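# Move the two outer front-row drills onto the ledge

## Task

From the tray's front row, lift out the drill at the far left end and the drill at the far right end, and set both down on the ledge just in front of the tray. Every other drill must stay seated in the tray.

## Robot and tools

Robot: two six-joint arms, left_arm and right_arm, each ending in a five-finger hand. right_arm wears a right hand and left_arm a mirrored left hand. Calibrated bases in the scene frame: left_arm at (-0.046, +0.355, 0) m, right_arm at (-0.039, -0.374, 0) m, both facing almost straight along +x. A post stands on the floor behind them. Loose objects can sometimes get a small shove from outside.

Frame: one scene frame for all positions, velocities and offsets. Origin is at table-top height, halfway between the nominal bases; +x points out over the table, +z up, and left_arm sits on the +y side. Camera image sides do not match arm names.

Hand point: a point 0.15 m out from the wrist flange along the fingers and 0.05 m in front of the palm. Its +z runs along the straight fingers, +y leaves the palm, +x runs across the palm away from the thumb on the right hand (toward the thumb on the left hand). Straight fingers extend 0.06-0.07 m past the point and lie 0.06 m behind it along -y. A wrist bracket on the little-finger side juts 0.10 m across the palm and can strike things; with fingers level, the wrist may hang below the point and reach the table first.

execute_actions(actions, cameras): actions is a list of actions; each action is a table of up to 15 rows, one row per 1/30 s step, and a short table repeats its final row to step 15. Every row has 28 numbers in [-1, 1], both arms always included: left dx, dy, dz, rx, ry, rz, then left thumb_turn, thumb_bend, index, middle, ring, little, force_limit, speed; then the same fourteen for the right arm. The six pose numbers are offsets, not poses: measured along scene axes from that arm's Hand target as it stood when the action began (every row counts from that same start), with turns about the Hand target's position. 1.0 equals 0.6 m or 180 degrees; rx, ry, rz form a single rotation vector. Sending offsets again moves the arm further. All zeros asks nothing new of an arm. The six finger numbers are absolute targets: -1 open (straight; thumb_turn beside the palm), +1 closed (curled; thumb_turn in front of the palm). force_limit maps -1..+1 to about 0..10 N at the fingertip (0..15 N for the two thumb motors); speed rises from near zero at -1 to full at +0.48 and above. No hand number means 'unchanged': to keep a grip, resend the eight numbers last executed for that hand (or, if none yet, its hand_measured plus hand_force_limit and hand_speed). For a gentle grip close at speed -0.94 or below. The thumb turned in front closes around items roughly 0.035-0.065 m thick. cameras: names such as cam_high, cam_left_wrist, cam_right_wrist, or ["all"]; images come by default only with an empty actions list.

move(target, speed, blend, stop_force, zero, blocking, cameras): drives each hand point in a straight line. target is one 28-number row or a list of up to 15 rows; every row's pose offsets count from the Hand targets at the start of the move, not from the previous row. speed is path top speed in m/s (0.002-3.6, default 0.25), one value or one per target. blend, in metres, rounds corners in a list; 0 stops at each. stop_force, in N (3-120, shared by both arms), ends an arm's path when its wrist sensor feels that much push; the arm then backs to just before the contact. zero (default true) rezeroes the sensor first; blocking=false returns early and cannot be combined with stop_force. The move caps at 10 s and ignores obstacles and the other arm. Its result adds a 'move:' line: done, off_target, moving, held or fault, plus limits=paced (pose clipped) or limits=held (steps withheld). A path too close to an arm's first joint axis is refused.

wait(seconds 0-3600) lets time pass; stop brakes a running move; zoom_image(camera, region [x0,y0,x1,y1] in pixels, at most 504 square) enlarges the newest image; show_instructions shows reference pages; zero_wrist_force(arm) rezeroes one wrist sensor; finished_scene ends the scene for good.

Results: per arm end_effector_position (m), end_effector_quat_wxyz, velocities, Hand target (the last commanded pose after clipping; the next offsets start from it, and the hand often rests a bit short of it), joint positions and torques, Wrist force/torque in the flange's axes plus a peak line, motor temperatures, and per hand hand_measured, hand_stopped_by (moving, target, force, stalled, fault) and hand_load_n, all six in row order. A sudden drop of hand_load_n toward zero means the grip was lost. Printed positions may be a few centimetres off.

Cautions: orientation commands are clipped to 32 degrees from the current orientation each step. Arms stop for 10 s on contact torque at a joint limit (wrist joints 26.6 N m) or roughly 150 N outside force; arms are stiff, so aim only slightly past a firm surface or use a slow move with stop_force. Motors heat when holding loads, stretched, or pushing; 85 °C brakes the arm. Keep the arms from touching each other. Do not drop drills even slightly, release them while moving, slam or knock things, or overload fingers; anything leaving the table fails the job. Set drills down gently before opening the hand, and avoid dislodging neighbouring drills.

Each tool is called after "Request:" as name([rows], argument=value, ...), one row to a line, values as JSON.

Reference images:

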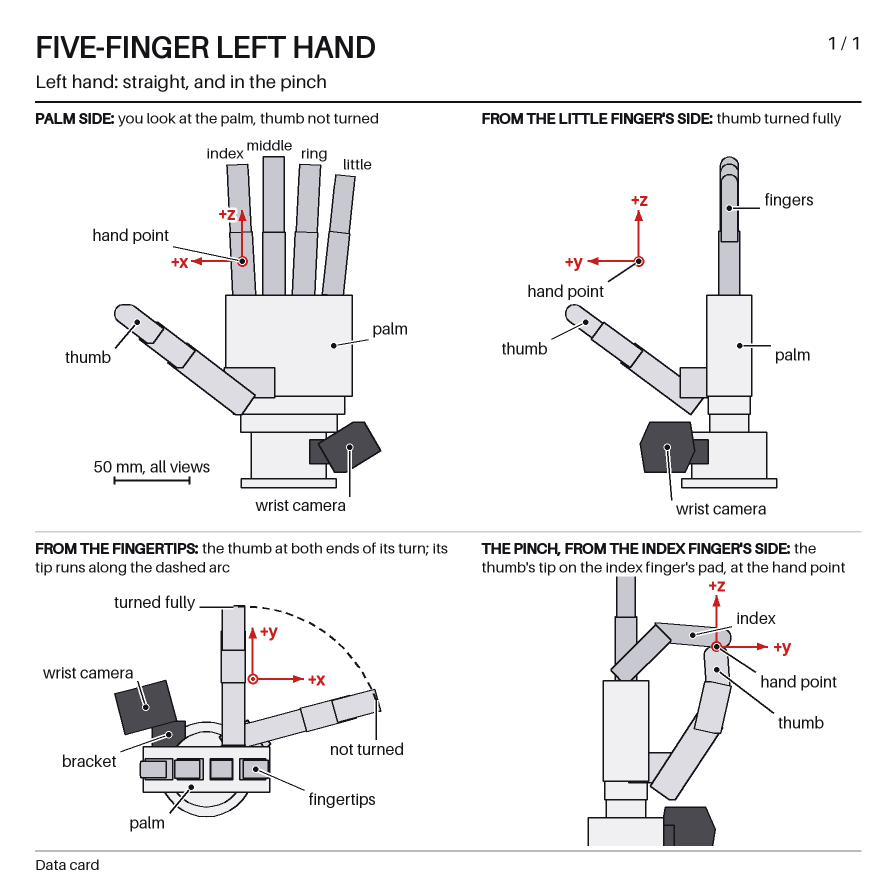

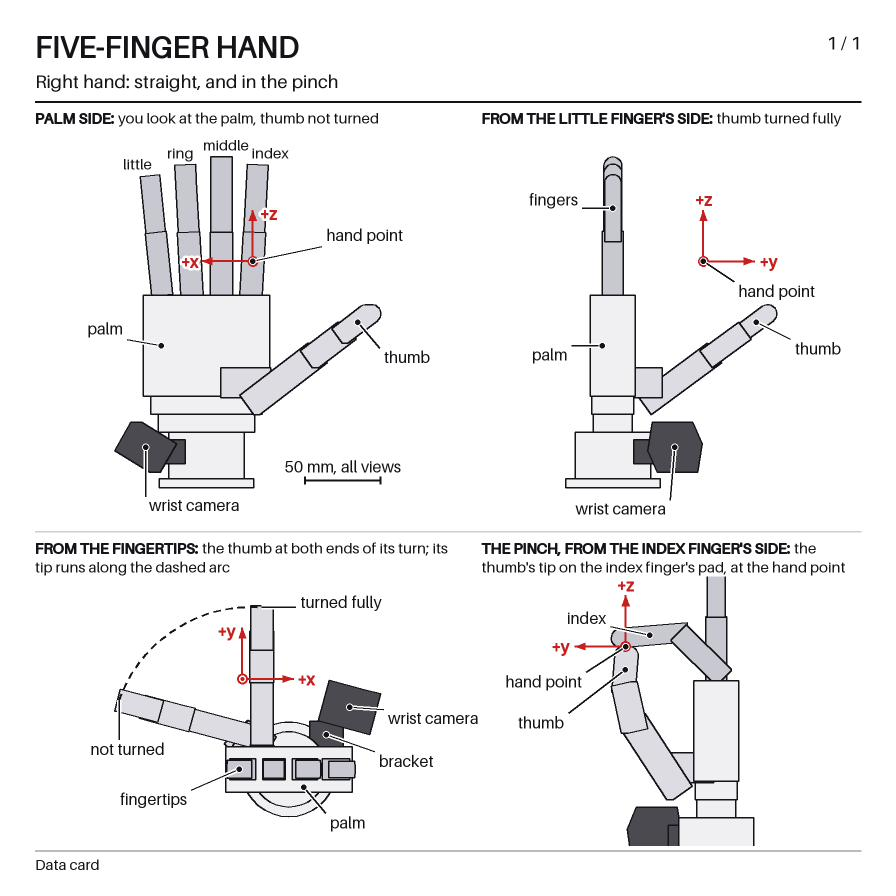

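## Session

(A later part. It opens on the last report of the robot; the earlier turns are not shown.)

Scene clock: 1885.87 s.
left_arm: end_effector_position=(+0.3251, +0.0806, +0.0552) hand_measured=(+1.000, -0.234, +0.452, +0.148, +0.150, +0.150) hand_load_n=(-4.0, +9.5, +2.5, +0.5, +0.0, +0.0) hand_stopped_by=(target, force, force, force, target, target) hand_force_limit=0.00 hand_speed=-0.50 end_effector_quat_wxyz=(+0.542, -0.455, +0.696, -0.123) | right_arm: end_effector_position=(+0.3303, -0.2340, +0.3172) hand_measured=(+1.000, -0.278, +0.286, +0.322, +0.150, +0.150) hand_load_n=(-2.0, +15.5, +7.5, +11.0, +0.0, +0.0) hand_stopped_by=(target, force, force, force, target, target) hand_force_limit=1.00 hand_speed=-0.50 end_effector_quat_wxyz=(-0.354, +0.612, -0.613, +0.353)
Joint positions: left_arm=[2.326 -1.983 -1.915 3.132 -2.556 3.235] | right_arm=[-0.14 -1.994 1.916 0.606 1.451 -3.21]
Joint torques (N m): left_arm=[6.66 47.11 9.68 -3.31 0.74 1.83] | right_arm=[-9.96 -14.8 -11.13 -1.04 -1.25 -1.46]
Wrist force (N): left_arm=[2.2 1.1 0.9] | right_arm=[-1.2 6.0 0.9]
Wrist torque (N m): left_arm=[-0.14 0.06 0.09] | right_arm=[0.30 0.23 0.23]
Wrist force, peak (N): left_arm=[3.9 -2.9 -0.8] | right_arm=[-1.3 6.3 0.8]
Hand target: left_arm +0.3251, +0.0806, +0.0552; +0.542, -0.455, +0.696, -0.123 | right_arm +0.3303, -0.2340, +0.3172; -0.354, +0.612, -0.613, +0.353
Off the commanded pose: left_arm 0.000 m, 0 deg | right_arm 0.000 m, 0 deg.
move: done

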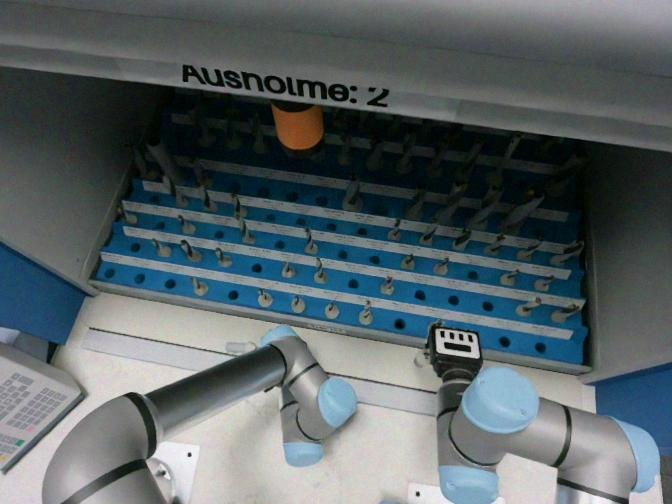

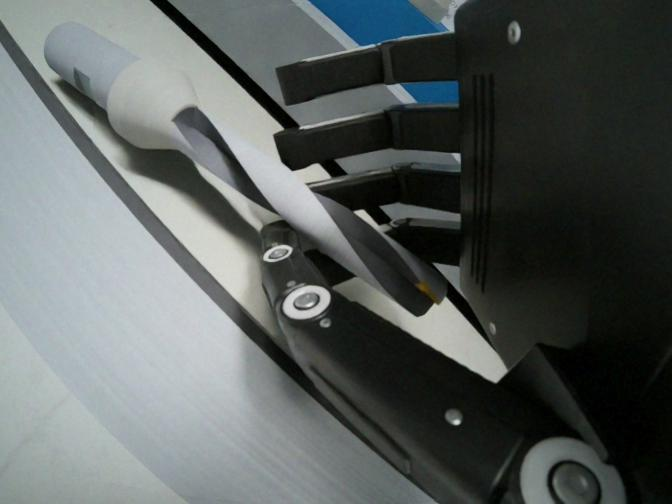

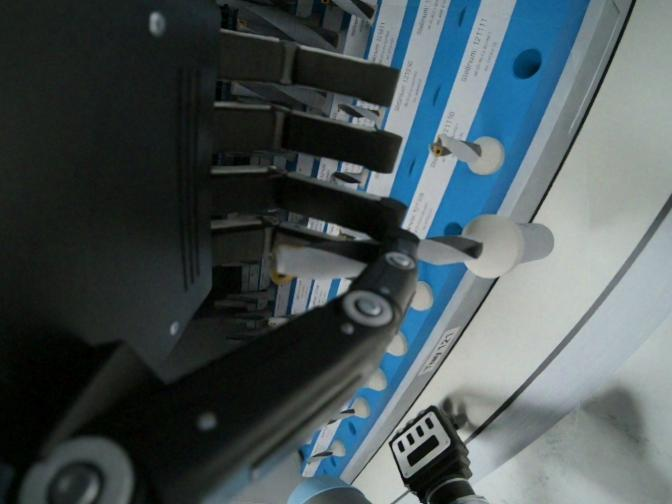

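Request:
move(target=[0, -0.005, -0.035, 0, 0, 0, 1, 0.35, 0.6, 0.65, 0.15, 0.15, 0.0, -0.5, 0, 0, 0, 0, 0, 0, 1, 0.3, 0.6, 0.5, 0.15, 0.15, 1.0, -0.5], speed=0.01, stop_force=3, cameras=["all"])

Request:
zoom_image(camera="cam_left_wrist", region=[20, 20, 320, 245])

Request:
zoom_image(camera="cam_high", region=[180, 290, 380, 440])

Scene clock: 1978.50 s.
left_arm: end_effector_position=(+0.3251, +0.0789, +0.0429) hand_measured=(+1.000, -0.234, +0.452, +0.148, +0.150, +0.150) hand_load_n=(-4.0, +9.0, +2.5, +0.0, +0.0, +0.0) hand_stopped_by=(target, force, force, force, target, target) hand_force_limit=0.00 hand_speed=-0.50 end_effector_quat_wxyz=(+0.542, -0.455, +0.696, -0.123) | right_arm: end_effector_position=(+0.3303, -0.2340, +0.3172) hand_measured=(+1.000, -0.278, +0.286, +0.322, +0.150, +0.150) hand_load_n=(-1.5, +15.5, +7.5, +11.0, +0.0, +0.0) hand_stopped_by=(target, force, force, force, target, target) hand_force_limit=1.00 hand_speed=-0.50 end_effector_quat_wxyz=(-0.354, +0.612, -0.613, +0.353)
Joint positions: left_arm=[2.322 -2.008 -1.919 3.158 -2.558 3.231] | right_arm=[-0.14 -1.994 1.916 0.606 1.451 -3.21]
Joint torques (N m): left_arm=[6.58 45.67 19.08 -3.36 1.92 1.82] | right_arm=[-9.67 -14.92 -11.11 -1.23 -1.23 -1.46]
Wrist force (N): left_arm=[1.5 -1.9 -0.1] | right_arm=[-1.2 5.9 1.1]
Wrist torque (N m): left_arm=[-0.26 0.03 0.13] | right_arm=[0.27 0.22 0.23]
Wrist force, peak (N): left_arm=[3.9 -0.8 -0.1] | right_arm=[-1.2 6.2 1.1]
Hand target: left_arm +0.3251, +0.0789, +0.0429; +0.542, -0.455, +0.696, -0.123 (not the last commanded pose) | right_arm +0.3303, -0.2340, +0.3172; -0.354, +0.612, -0.613, +0.353
Off the commanded pose: left_arm 0.009 m, 0 deg | right_arm 0.000 m, 0 deg.
move: contact (left_arm)

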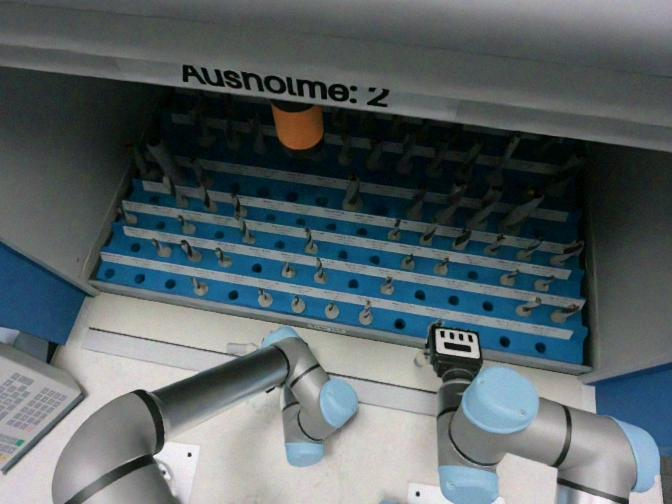

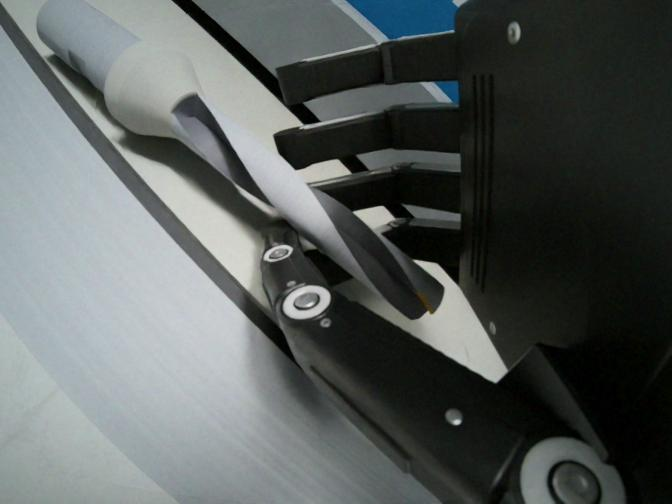

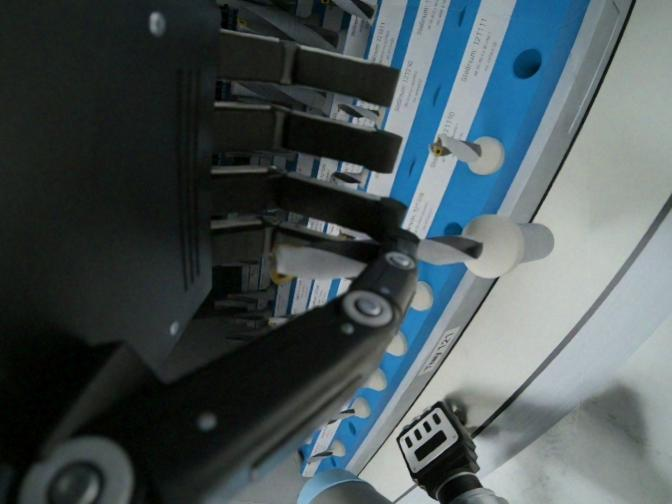

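Scaled by 1.680 from the camera's image (finer frame: 960x720).

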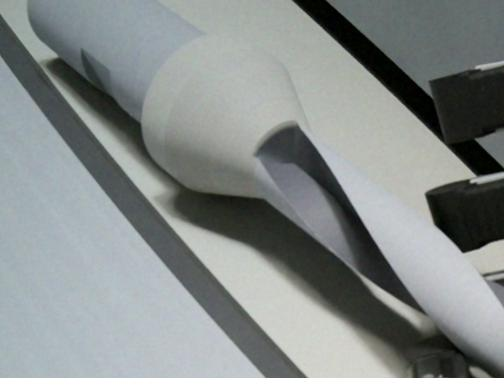

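Scaled by 2.520 from the camera's image (finer frame: 960x720).

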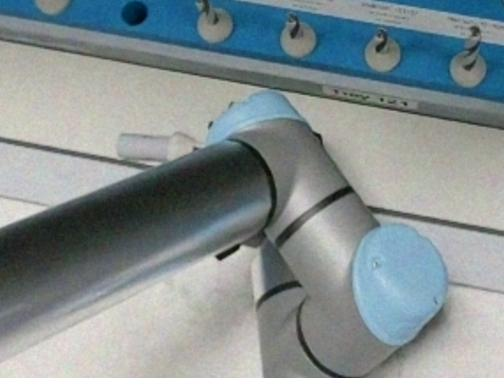

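Request:
move(target=[0, -0.0023, 0.0103, -0.1667, 0, 0, 1, 0.35, 0.6, 0.65, 0.15, 0.15, 0.0, -0.5, 0, 0, 0, 0, 0, 0, 1, 0.3, 0.6, 0.5, 0.15, 0.15, 1.0, -0.5], speed=0.035, cameras=["all"])

Request:
zoom_image(camera="cam_left_wrist", region=[20, 60, 440, 375])

Request:
zoom_image(camera="cam_high", region=[180, 290, 380, 440])

Scene clock: 2083.53 s.
left_arm: end_effector_position=(+0.3251, +0.0775, +0.0492) hand_measured=(+1.000, -0.234, +0.452, +0.148, +0.150, +0.150) hand_load_n=(-4.0, +8.0, +2.5, +0.0, +0.0, +0.0) hand_stopped_by=(target, force, force, force, target, target) hand_force_limit=0.00 hand_speed=-0.50 end_effector_quat_wxyz=(+0.405, -0.579, +0.641, -0.300) end_effector_velocity=(+0.000, +0.000, +0.000) end_effector_angular_velocity=(+0.003, -0.002, +0.002) | right_arm: end_effector_position=(+0.3303, -0.2340, +0.3172) hand_measured=(+1.000, -0.278, +0.286, +0.322, +0.150, +0.150) hand_load_n=(-2.0, +15.5, +7.5, +10.5, +0.0, +0.0) hand_stopped_by=(target, force, force, force, target, target) hand_force_limit=1.00 hand_speed=-0.50 end_effector_quat_wxyz=(-0.354, +0.612, -0.613, +0.353)
Joint positions: left_arm=[2.522 -1.759 -2.142 3.275 -2.144 2.967] | right_arm=[-0.14 -1.994 1.916 0.606 1.451 -3.21]
Joint velocities: left_arm=[-0.001 -0.001 0 0.002 -0.005 0.001] | right_arm=[within noise]
Joint torques (N m): left_arm=[-14.7 7.35 14.76 -1.06 1.56 0.65] | right_arm=[-10.04 -14.72 -10.9 -1.84 -1.18 -1.42]
Wrist force (N): left_arm=[-16.4 -18.9 -3.8] | right_arm=[-1.2 6.1 0.9]
Wrist torque (N m): left_arm=[-0.40 0.10 0.55] | right_arm=[0.32 0.23 0.24]
Wrist force, peak (N): left_arm=[-16.4 -19.0 -3.9] | right_arm=[-1.1 6.2 1.2]
Hand target: left_arm +0.3251, +0.0775, +0.0491; +0.406, -0.579, +0.641, -0.299 | right_arm +0.3303, -0.2340, +0.3172; -0.354, +0.612, -0.613, +0.353
Off the commanded pose: left_arm 0.000 m, 0 deg | right_arm 0.000 m, 0 deg.
move: done

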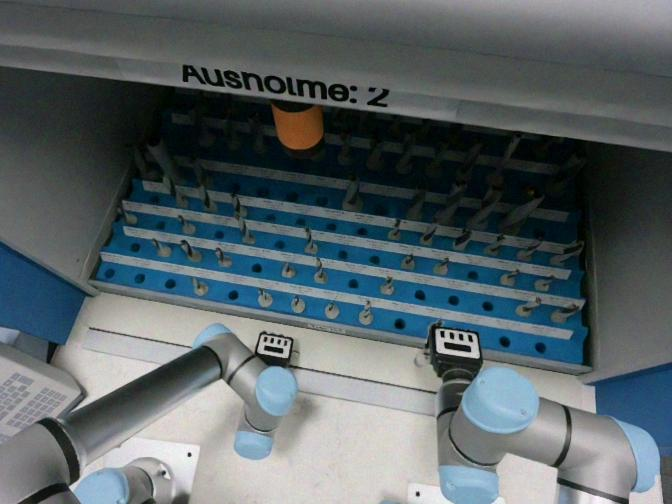

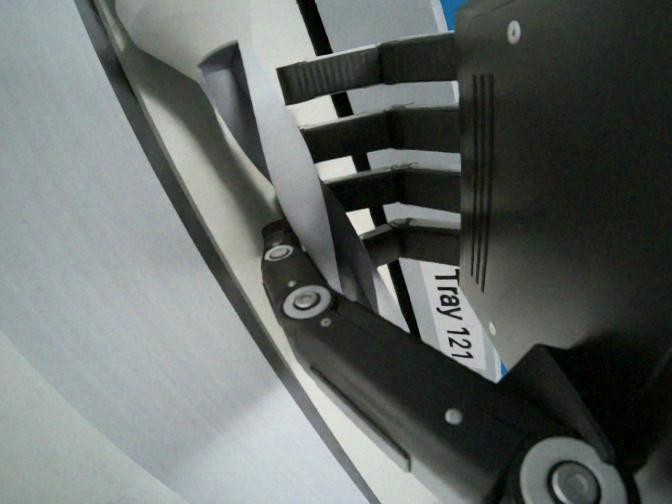

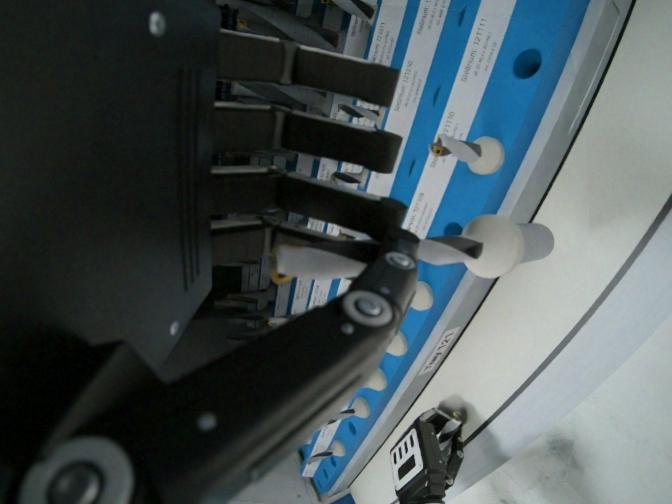

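Scaled by 1.200 from the camera's image (finer frame: 960x720).

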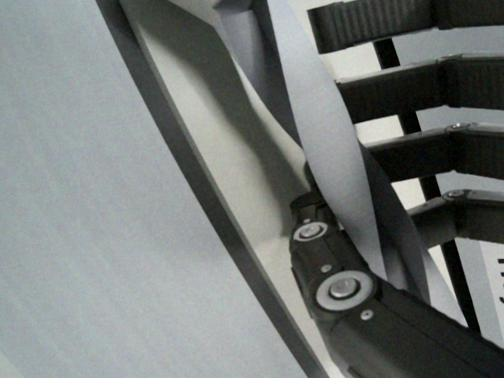

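Scaled by 2.520 from the camera's image (finer frame: 960x720).

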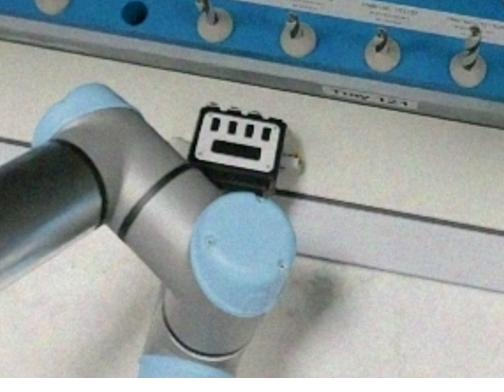

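Request:
move(target=[0, 0, 0, 0, 0, 0, 1, 0.35, 0.15, 0.65, 0.15, 0.15, 0.0, -0.85, 0, 0, 0, 0, 0, 0, 1, 0.3, 0.6, 0.5, 0.15, 0.15, 1.0, -0.5], speed=0.035, cameras=["all"])

Request:
zoom_image(camera="cam_high", region=[180, 290, 380, 440])

Scene clock: 2117.93 s.
left_arm: end_effector_position=(+0.3251, +0.0775, +0.0491) hand_measured=(+1.000, -0.230, +0.150, +0.148, +0.150, +0.150) hand_load_n=(+0.5, +0.5, -1.5, +0.0, +0.0, +0.0) hand_stopped_by=(target, force, target, force, target, target) hand_force_limit=0.00 hand_speed=-0.85 end_effector_quat_wxyz=(+0.406, -0.579, +0.641, -0.299) | right_arm: end_effector_position=(+0.3303, -0.2340, +0.3172) hand_measured=(+1.000, -0.278, +0.286, +0.322, +0.150, +0.150) hand_load_n=(-2.0, +15.5, +7.5, +11.0, +0.0, +0.0) hand_stopped_by=(target, force, force, force, target, target) hand_force_limit=1.00 hand_speed=-0.50 end_effector_quat_wxyz=(-0.354, +0.612, -0.613, +0.353)
Joint positions: left_arm=[2.522 -1.76 -2.141 3.275 -2.145 2.968] | right_arm=[-0.14 -1.994 1.916 0.606 1.451 -3.21]
Joint torques (N m): left_arm=[-14.77 9.68 13.61 -3.35 2.95 0.5] | right_arm=[-9.61 -15.42 -12.19 -1.86 -1.06 -1.42]
Wrist force (N): left_arm=[-17.2 -20.9 -5.7] | right_arm=[-1.1 6.1 0.9]
Wrist torque (N m): left_arm=[-0.42 0.14 0.54] | right_arm=[0.31 0.21 0.24]
Wrist force, peak (N): left_arm=[-17.2 -20.9 -5.7] | right_arm=[-1.4 6.3 1.1]
Hand target: left_arm +0.3251, +0.0775, +0.0491; +0.406, -0.579, +0.641, -0.299 | right_arm +0.3303, -0.2340, +0.3172; -0.354, +0.612, -0.613, +0.353
Off the commanded pose: left_arm 0.000 m, 0 deg | right_arm 0.000 m, 0 deg.
move: done

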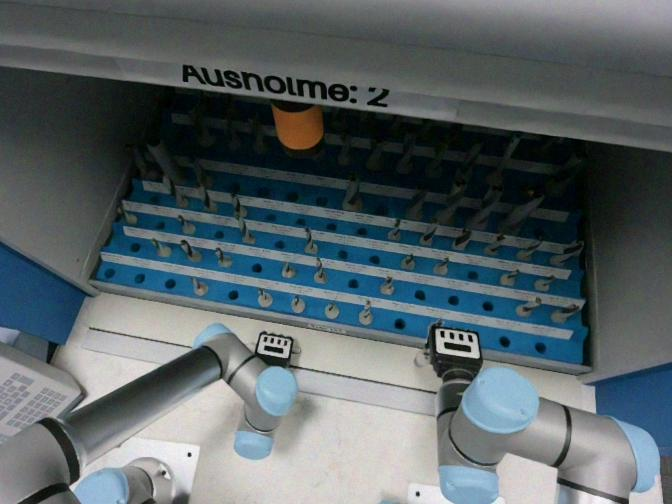

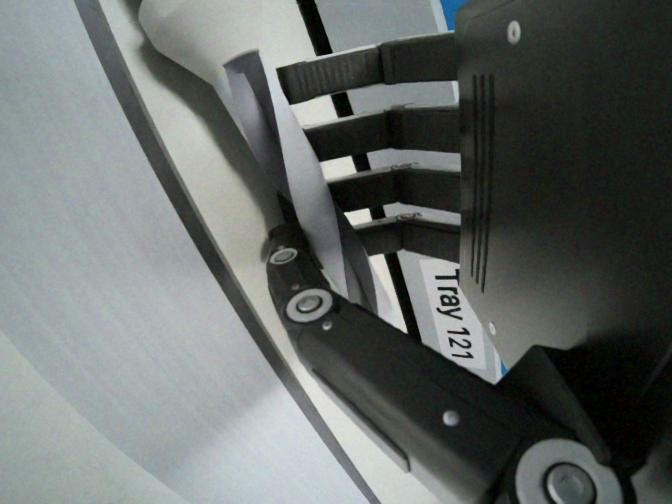

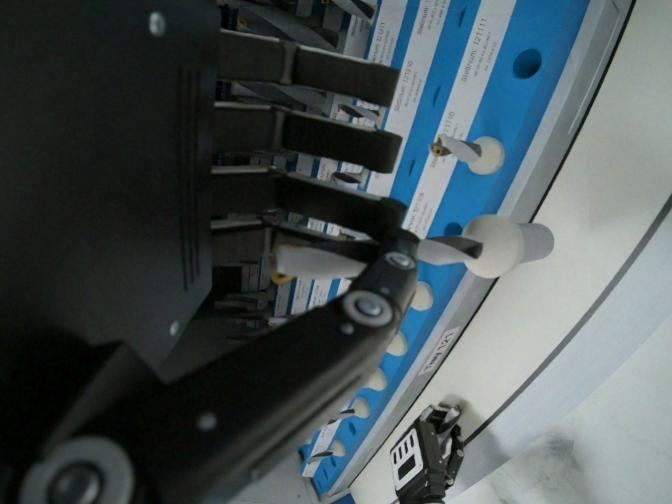

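Scaled by 2.520 from the camera's image (finer frame: 960x720).

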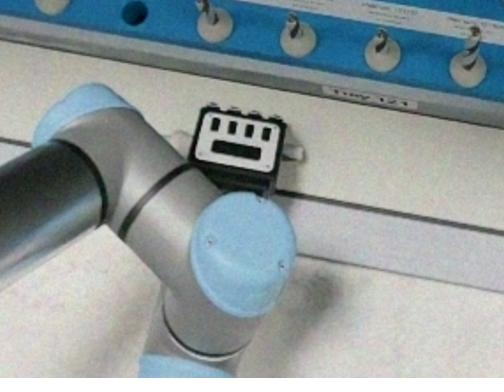

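Request:
move(target=[0, 0, 0.0067, 0, 0, 0, 1, 0.35, 0.15, 0.65, 0.15, 0.15, 0.0, -0.85, 0, 0, 0, 0, 0, 0, 1, 0.3, 0.6, 0.5, 0.15, 0.15, 1.0, -0.5], speed=0.01, cameras=["cam_left_wrist"])

Scene clock: 2146.50 s.
left_arm: end_effector_position=(+0.3251, +0.0775, +0.0532) hand_measured=(+1.000, -0.232, +0.150, +0.148, +0.150, +0.150) hand_load_n=(+0.5, +3.0, +0.0, +0.5, +1.5, +0.0) hand_stopped_by=(target, force, target, force, target, target) hand_force_limit=0.00 hand_speed=-0.85 end_effector_quat_wxyz=(+0.405, -0.579, +0.641, -0.299) | right_arm: end_effector_position=(+0.3303, -0.2340, +0.3172) hand_measured=(+1.000, -0.278, +0.286, +0.322, +0.150, +0.150) hand_load_n=(-2.0, +15.5, +7.5, +11.0, +0.0, +0.0) hand_stopped_by=(target, force, force, force, target, target) hand_force_limit=1.00 hand_speed=-0.50 end_effector_quat_wxyz=(-0.354, +0.612, -0.613, +0.353)
Joint positions: left_arm=[2.522 -1.752 -2.137 3.263 -2.144 2.968] | right_arm=[-0.14 -1.994 1.916 0.606 1.451 -3.21]
Joint torques (N m): left_arm=[-3.85 20.96 17.29 0.96 0.82 -0.08] | right_arm=[-9.5 -15.04 -11.52 -2.07 -0.97 -1.45]
Wrist force (N): left_arm=[0.7 2.4 1.0] | right_arm=[-1.1 6.0 0.8]
Wrist torque (N m): left_arm=[0.05 0.00 0.04] | right_arm=[0.30 0.22 0.24]
Wrist force, peak (N): left_arm=[-17.3 -20.8 -5.7] | right_arm=[-1.4 6.3 1.0]
Hand target: left_arm +0.3251, +0.0775, +0.0531; +0.406, -0.579, +0.641, -0.299 | right_arm +0.3303, -0.2340, +0.3172; -0.354, +0.612, -0.613, +0.353
Off the commanded pose: left_arm 0.000 m, 0 deg | right_arm 0.000 m, 0 deg.
move: done

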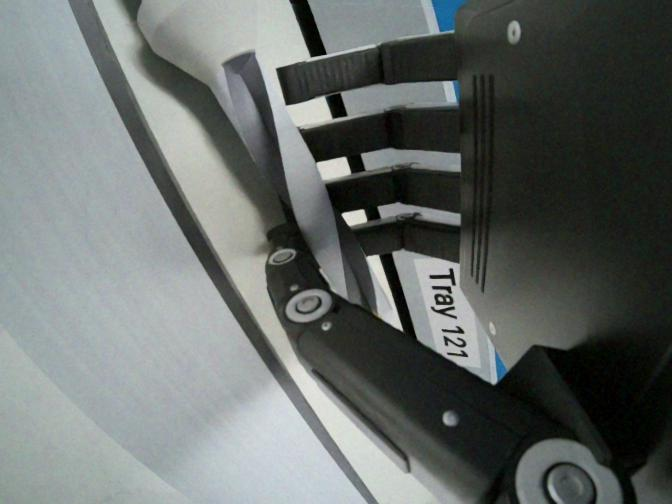

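Request:
move([
  [0, 0, 0, 0, 0, 0, 1, 0.35, -0.1, -0.1, -0.1, -0.1, 0.0, -0.85, 0, 0, 0, 0, 0, 0, 1, 0.3, 0.6, 0.5, 0.15, 0.15, 1.0, -0.5],
  [0.0233, 0, 0.0, 0, 0, 0, 1, 0.35, -0.1, -0.1, -0.1, -0.1, 0.0, -0.85, 0, 0, 0, 0, 0, 0, 1, 0.3, 0.6, 0.5, 0.15, 0.15, 1.0, -0.5],
], speed=0.015, cameras=["all"])

Request:
zoom_image(camera="cam_high", region=[180, 290, 380, 440])

Scene clock: 2194.60 s.
left_arm: end_effector_position=(+0.3392, +0.0775, +0.0531) hand_measured=(+1.000, -0.230, -0.100, -0.098, -0.100, -0.100) hand_load_n=(+0.0, +0.0, +0.0, -6.0, +0.0, +0.0) hand_stopped_by=(target, force, target, target, target, target) hand_force_limit=0.00 hand_speed=-0.85 end_effector_quat_wxyz=(+0.406, -0.579, +0.641, -0.299) | right_arm: end_effector_position=(+0.3303, -0.2340, +0.3172) hand_measured=(+1.000, -0.278, +0.286, +0.322, +0.150, +0.150) hand_load_n=(-1.5, +15.5, +7.5, +10.5, +0.0, +0.0) hand_stopped_by=(target, force, force, force, target, target) hand_force_limit=1.00 hand_speed=-0.50 end_effector_quat_wxyz=(-0.354, +0.612, -0.613, +0.353)
Joint positions: left_arm=[2.546 -1.767 -2.116 3.266 -2.125 2.984] | right_arm=[-0.14 -1.994 1.916 0.606 1.451 -3.21]
Joint torques (N m): left_arm=[-5.96 25.45 8.82 2.49 0.8 0.48] | right_arm=[-9.43 -14.93 -11.85 -1.91 -1.02 -1.56]
Wrist force (N): left_arm=[0.0 -3.3 -5.9] | right_arm=[-1.1 6.1 1.0]
Wrist torque (N m): left_arm=[-0.08 -0.14 0.06] | right_arm=[0.31 0.20 0.24]
Wrist force, peak (N): left_arm=[0.7 -3.4 -6.4] | right_arm=[-1.3 6.3 1.0]
Hand target: left_arm +0.3391, +0.0775, +0.0531; +0.406, -0.579, +0.641, -0.299 | right_arm +0.3303, -0.2340, +0.3172; -0.354, +0.612, -0.613, +0.353
Off the commanded pose: left_arm 0.000 m, 0 deg | right_arm 0.000 m, 0 deg.
move: done

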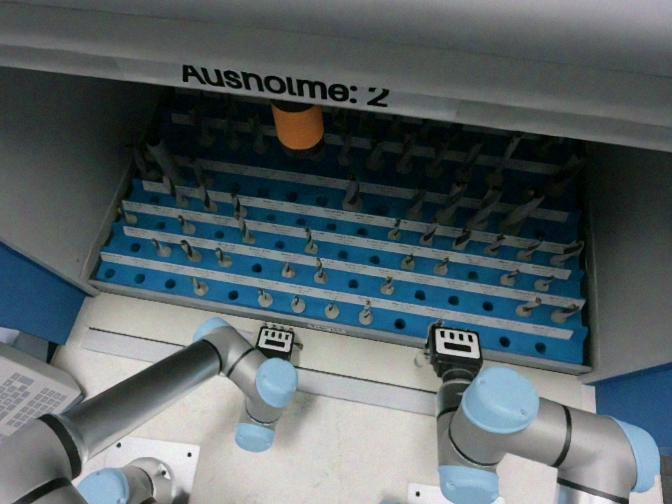

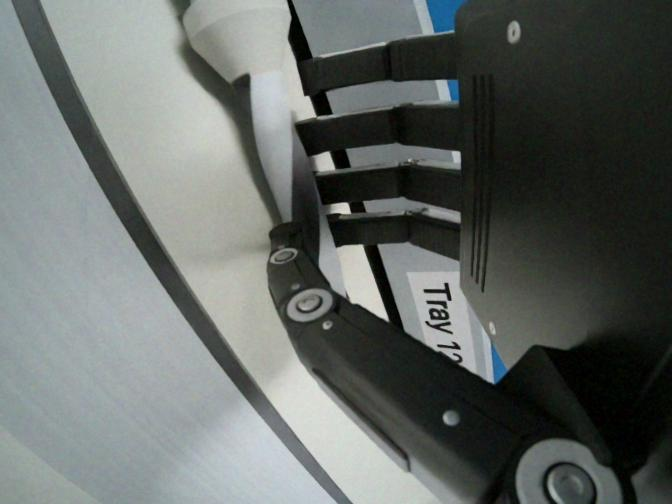

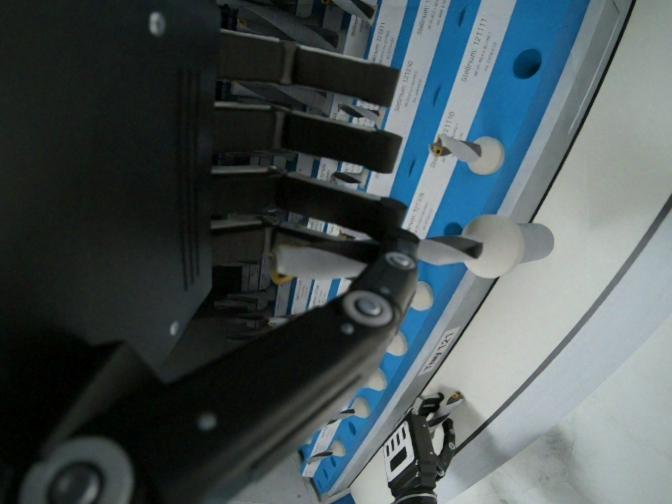

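Scaled by 2.520 from the camera's image (finer frame: 960x720).

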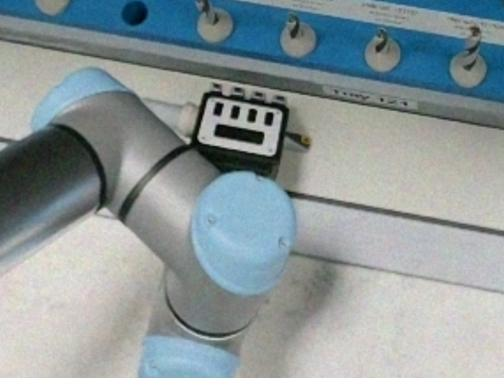

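Request:
move([
  [0, 0, 0.005, 0, 0, 0, 1, -0.6, -0.1, -0.1, -0.1, -0.1, 0.0, -0.85, 0, 0, 0, 0, 0, 0, 1, 0.3, 0.6, 0.5, 0.15, 0.15, 1.0, -0.5],
  [0.003, 0, 0.02, 0, 0, 0, 1, -0.6, -0.1, -0.1, -0.1, -0.1, 0.0, -0.85, 0, 0, 0, 0, 0, 0, 1, 0.3, 0.6, 0.5, 0.15, 0.15, 1.0, -0.5],
  [0, 0, 0.2, 0, 0, 0, 1, -0.6, -0.1, -0.1, -0.1, -0.1, 0.0, -0.85, 0, 0, 0, 0, 0, 0, 1, 0.3, 0.6, 0.5, 0.15, 0.15, 1.0, -0.5],
], speed=[0.01, 0.01, 0.05], cameras=["all"])

Request:
zoom_image(camera="cam_high", region=[180, 290, 380, 440])

Scene clock: 2227.43 s.
left_arm: end_effector_position=(+0.3391, +0.0775, +0.1732) hand_measured=(+1.000, -0.600, -0.100, -0.100, -0.100, -0.100) hand_load_n=(+0.0, +0.0, +0.0, +0.0, +0.0, +0.0) hand_stopped_by=(target, target, target, target, target, target) hand_force_limit=0.00 hand_speed=-0.85 end_effector_quat_wxyz=(+0.406, -0.579, +0.641, -0.299) | right_arm: end_effector_position=(+0.3303, -0.2340, +0.3172) hand_measured=(+1.000, -0.278, +0.286, +0.322, +0.150, +0.150) hand_load_n=(-2.0, +15.5, +7.5, +11.0, +0.0, +0.0) hand_stopped_by=(target, force, force, force, target, target) hand_force_limit=1.00 hand_speed=-0.50 end_effector_quat_wxyz=(-0.354, +0.612, -0.613, +0.353)
Joint positions: left_arm=[2.546 -1.596 -1.945 2.925 -2.125 2.984] | right_arm=[-0.14 -1.994 1.916 0.606 1.451 -3.21]
Joint torques (N m): left_arm=[-6.76 13.32 11.23 2.38 -3.08 -2.28] | right_arm=[-9.18 -15.3 -12.15 -2 -1 -1.52]
Wrist force (N): left_arm=[1.1 -0.1 -0.6] | right_arm=[-1.1 6.1 0.9]
Wrist torque (N m): left_arm=[-0.02 -0.05 0.09] | right_arm=[0.32 0.21 0.24]
Wrist force, peak (N): left_arm=[0.0 -4.1 -6.0] | right_arm=[-1.3 6.3 0.9]
Hand target: left_arm +0.3391, +0.0775, +0.1731; +0.406, -0.579, +0.641, -0.299 | right_arm +0.3303, -0.2340, +0.3172; -0.354, +0.612, -0.613, +0.353
Off the commanded pose: left_arm 0.000 m, 0 deg | right_arm 0.000 m, 0 deg.
move: done

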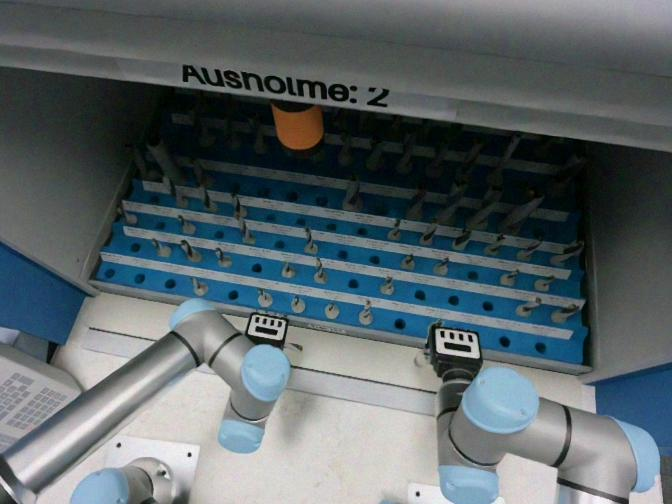

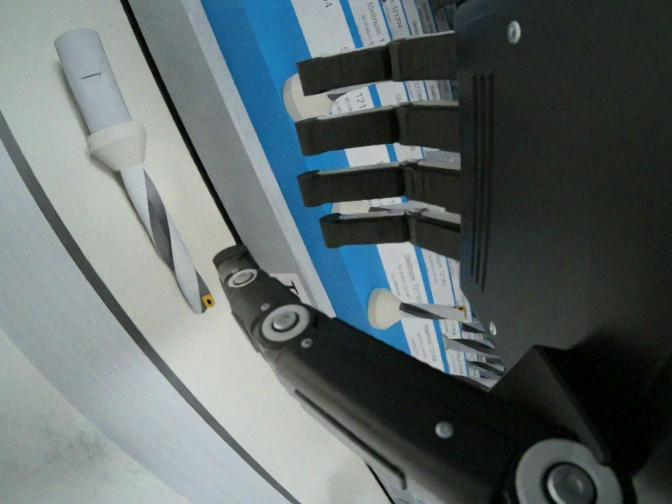

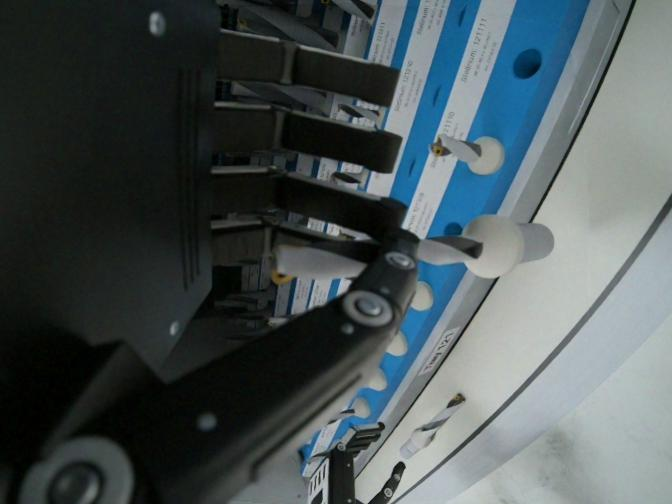

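Scaled by 2.520 from the camera's image (finer frame: 960x720).

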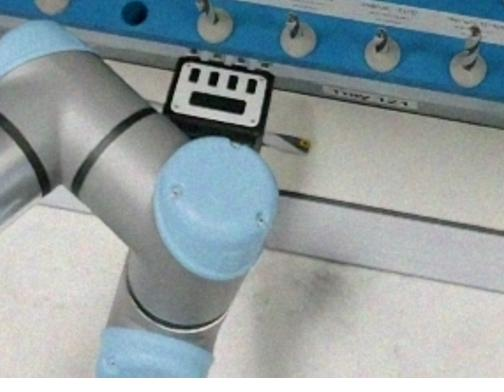

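Request:
move([
  [0, 0, 0.15, 0, 0, 0, 1, -0.6, -0.1, -0.1, -0.1, -0.1, 0.0, -0.85, 0, 0, 0, 0, 0, 0, 1, 0.3, 0.6, 0.5, 0.15, 0.15, 1.0, -0.5],
  [-0.03, 0.4, 0.2, 0, 0, 0, 1, -0.6, -0.1, -0.1, -0.1, -0.1, 0.0, -0.85, 0, 0, 0, 0, 0, 0, 1, 0.3, 0.6, 0.5, 0.15, 0.15, 1.0, -0.5],
], speed=0.12, blend=[0.03, 0], cameras=["all"])

Request:
zoom_image(camera="cam_high", region=[180, 280, 380, 430])

Request:
zoom_image(camera="cam_right_wrist", region=[230, 170, 580, 432])

Scene clock: 2250.80 s.
left_arm: end_effector_position=(+0.3210, +0.3175, +0.2931) hand_measured=(+1.000, -0.600, -0.100, -0.100, -0.100, -0.100) hand_load_n=(+0.0, +0.0, +0.0, +0.0, +0.0, +0.0) hand_stopped_by=(target, target, target, target, target, target) hand_force_limit=0.00 hand_speed=-0.85 end_effector_quat_wxyz=(+0.405, -0.579, +0.641, -0.299) | right_arm: end_effector_position=(+0.3303, -0.2340, +0.3172) hand_measured=(+1.000, -0.278, +0.286, +0.322, +0.150, +0.150) hand_load_n=(-2.0, +15.5, +7.5, +10.5, -0.5, +0.0) hand_stopped_by=(target, force, force, force, target, target) hand_force_limit=1.00 hand_speed=-0.50 end_effector_quat_wxyz=(-0.354, +0.612, -0.613, +0.353)
Joint positions: left_arm=[3.697 -1.054 -2.024 2.505 -1.139 3.605] | right_arm=[-0.14 -1.994 1.916 0.606 1.451 -3.21]
Joint torques (N m): left_arm=[9.15 -10.25 24.95 1.94 1.01 0.26] | right_arm=[-10.02 -14.88 -13.29 -1.84 -0.85 -1.48]
Wrist force (N): left_arm=[1.2 -0.3 -0.4] | right_arm=[-1.3 6.0 1.0]
Wrist torque (N m): left_arm=[-0.07 -0.07 0.09] | right_arm=[0.29 0.23 0.23]
Wrist force, peak (N): left_arm=[1.7 -0.7 -0.3] | right_arm=[-1.4 6.2 1.0]
Hand target: left_arm +0.3211, +0.3175, +0.2931; +0.406, -0.579, +0.641, -0.299 | right_arm +0.3303, -0.2340, +0.3172; -0.354, +0.612, -0.613, +0.353
Off the commanded pose: left_arm 0.000 m, 0 deg | right_arm 0.000 m, 0 deg.
move: done

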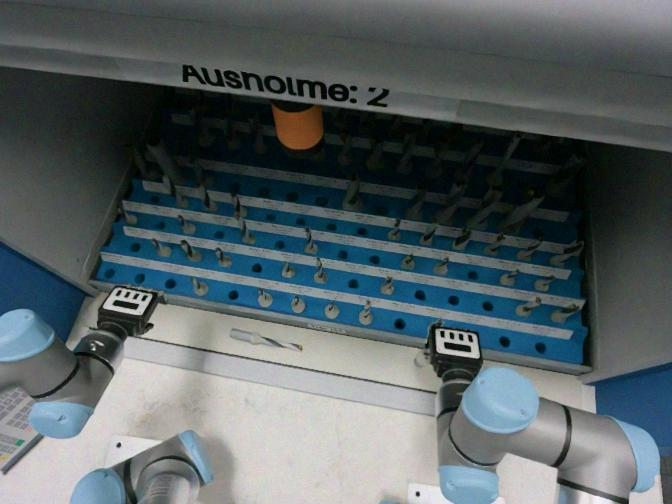

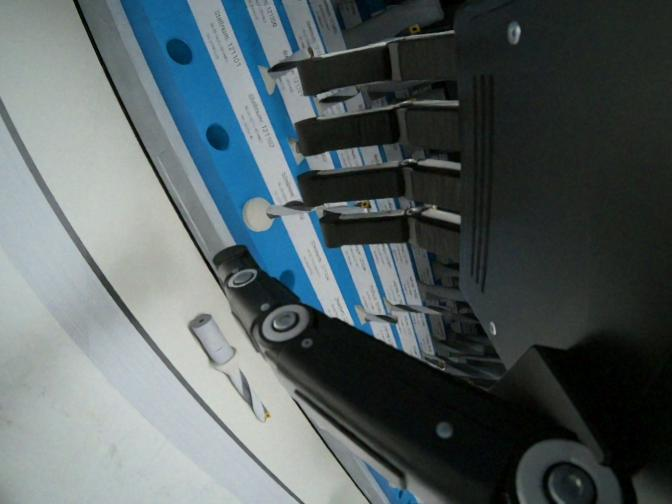

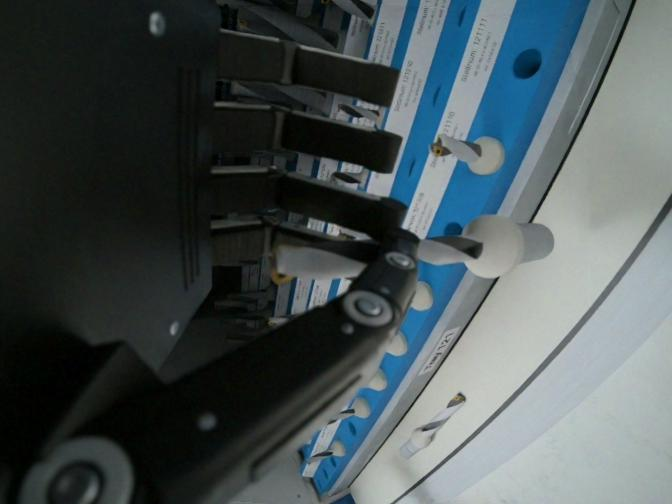

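Scaled by 2.520 from the camera's image (finer frame: 960x720).

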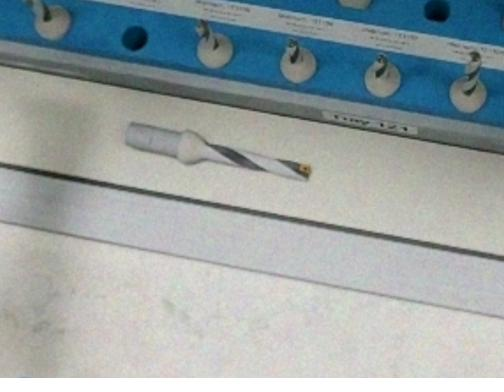

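Scaled by 1.440 from the camera's image (finer frame: 960x720).

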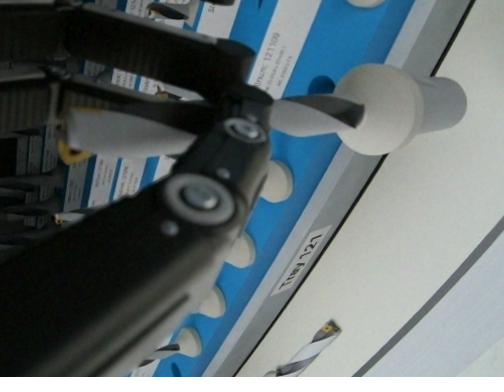

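Request:
move([
  [0, 0, 0, 0, 0, 0, 1, -0.6, -0.1, -0.1, -0.1, -0.1, 0.0, -0.85, 0.0117, -0.1767, -0.1, 0, 0, 0, 1, 0.3, 0.6, 0.5, 0.15, 0.15, 1.0, -0.5],
  [0, 0, 0, 0, 0, 0, 1, -0.6, -0.1, -0.1, -0.1, -0.1, 0.0, -0.85, 0.0117, -0.1785, -0.114, -0.2222, 0, 0, 1, 0.3, 0.6, 0.5, 0.15, 0.15, 1.0, -0.5],
], speed=[0.07, 0.06], cameras=["all"])

Request:
zoom_image(camera="cam_right_wrist", region=[230, 100, 672, 431])

Scene clock: 2358.13 s.
left_arm: end_effector_position=(+0.3211, +0.3175, +0.2931) hand_measured=(+1.000, -0.600, -0.100, -0.100, -0.100, -0.100) hand_load_n=(+0.0, +0.0, +0.0, +0.0, +0.0, +0.0) hand_stopped_by=(target, target, target, target, target, target) hand_force_limit=0.00 hand_speed=-0.85 end_effector_quat_wxyz=(+0.406, -0.579, +0.641, -0.299) | right_arm: end_effector_position=(+0.3373, -0.3411, +0.2487) hand_measured=(+1.000, -0.278, +0.286, +0.322, +0.150, +0.150) hand_load_n=(-1.5, +15.5, +4.5, +11.5, +0.0, +0.0) hand_stopped_by=(target, force, force, force, target, target) hand_force_limit=1.00 hand_speed=-0.50 end_effector_quat_wxyz=(-0.123, +0.696, -0.455, +0.542)
Joint positions: left_arm=[3.697 -1.054 -2.024 2.505 -1.139 3.605] | right_arm=[-0.056 -1.97 2.119 0.26 1.848 -3.792]
Joint torques (N m): left_arm=[-6.92 -7.89 25.29 2.59 -2.15 -2.11] | right_arm=[-11.64 -14.63 -20.47 1.15 -1.75 1.43]
Wrist force (N): left_arm=[1.0 -0.4 -0.4] | right_arm=[-4.2 4.9 0.3]
Wrist torque (N m): left_arm=[-0.09 -0.05 0.09] | right_arm=[0.28 0.21 0.33]
Wrist force, peak (N): left_arm=[1.4 -0.6 -0.3] | right_arm=[-2.8 6.3 0.7]
Hand target: left_arm +0.3211, +0.3175, +0.2931; +0.406, -0.579, +0.641, -0.299 | right_arm +0.3373, -0.3411, +0.2488; -0.123, +0.696, -0.455, +0.542
Off the commanded pose: left_arm 0.000 m, 0 deg | right_arm 0.000 m, 0 deg.
move: done

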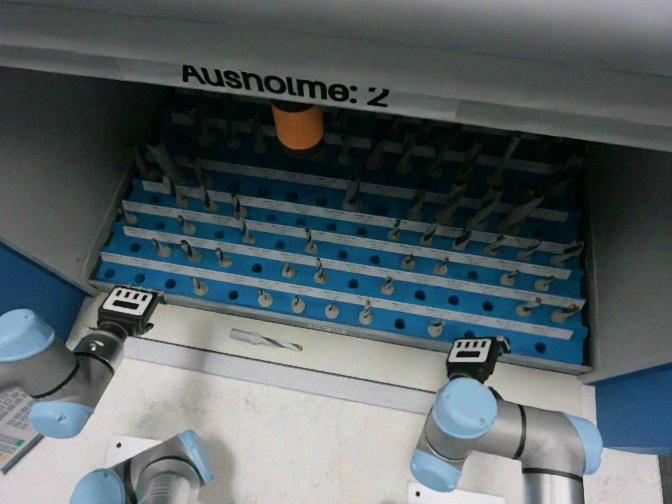

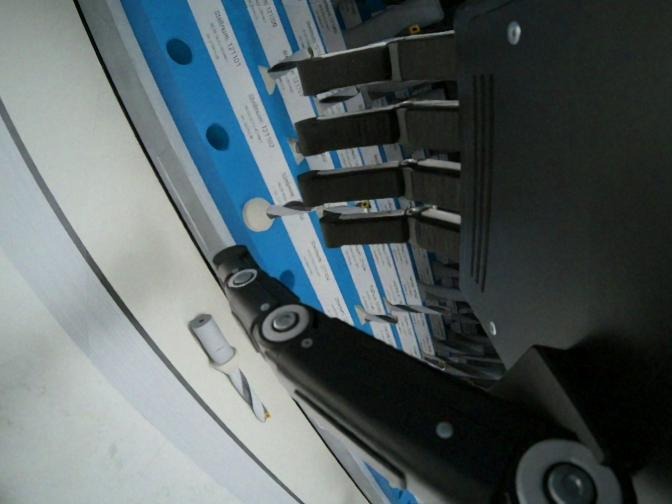

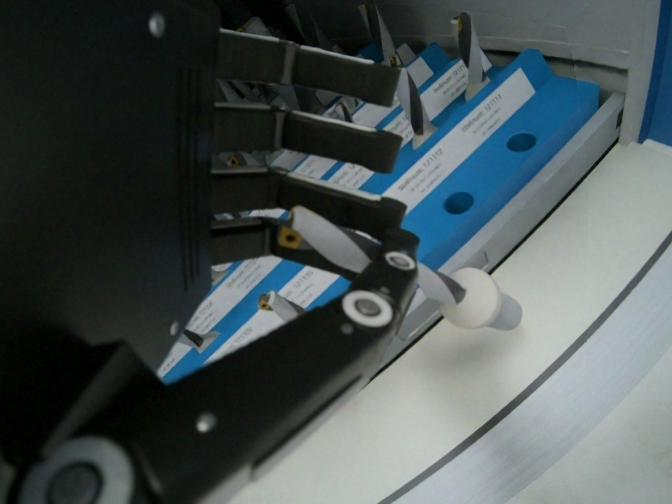

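Scaled by 1.140 from the camera's image (finer frame: 960x720).

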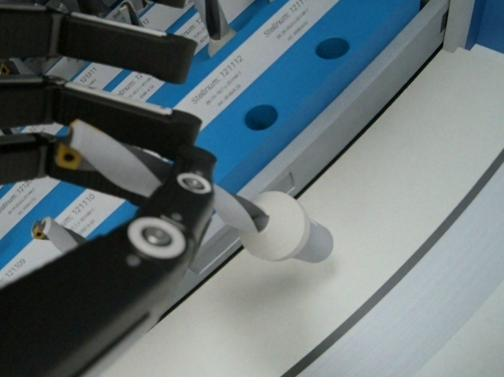

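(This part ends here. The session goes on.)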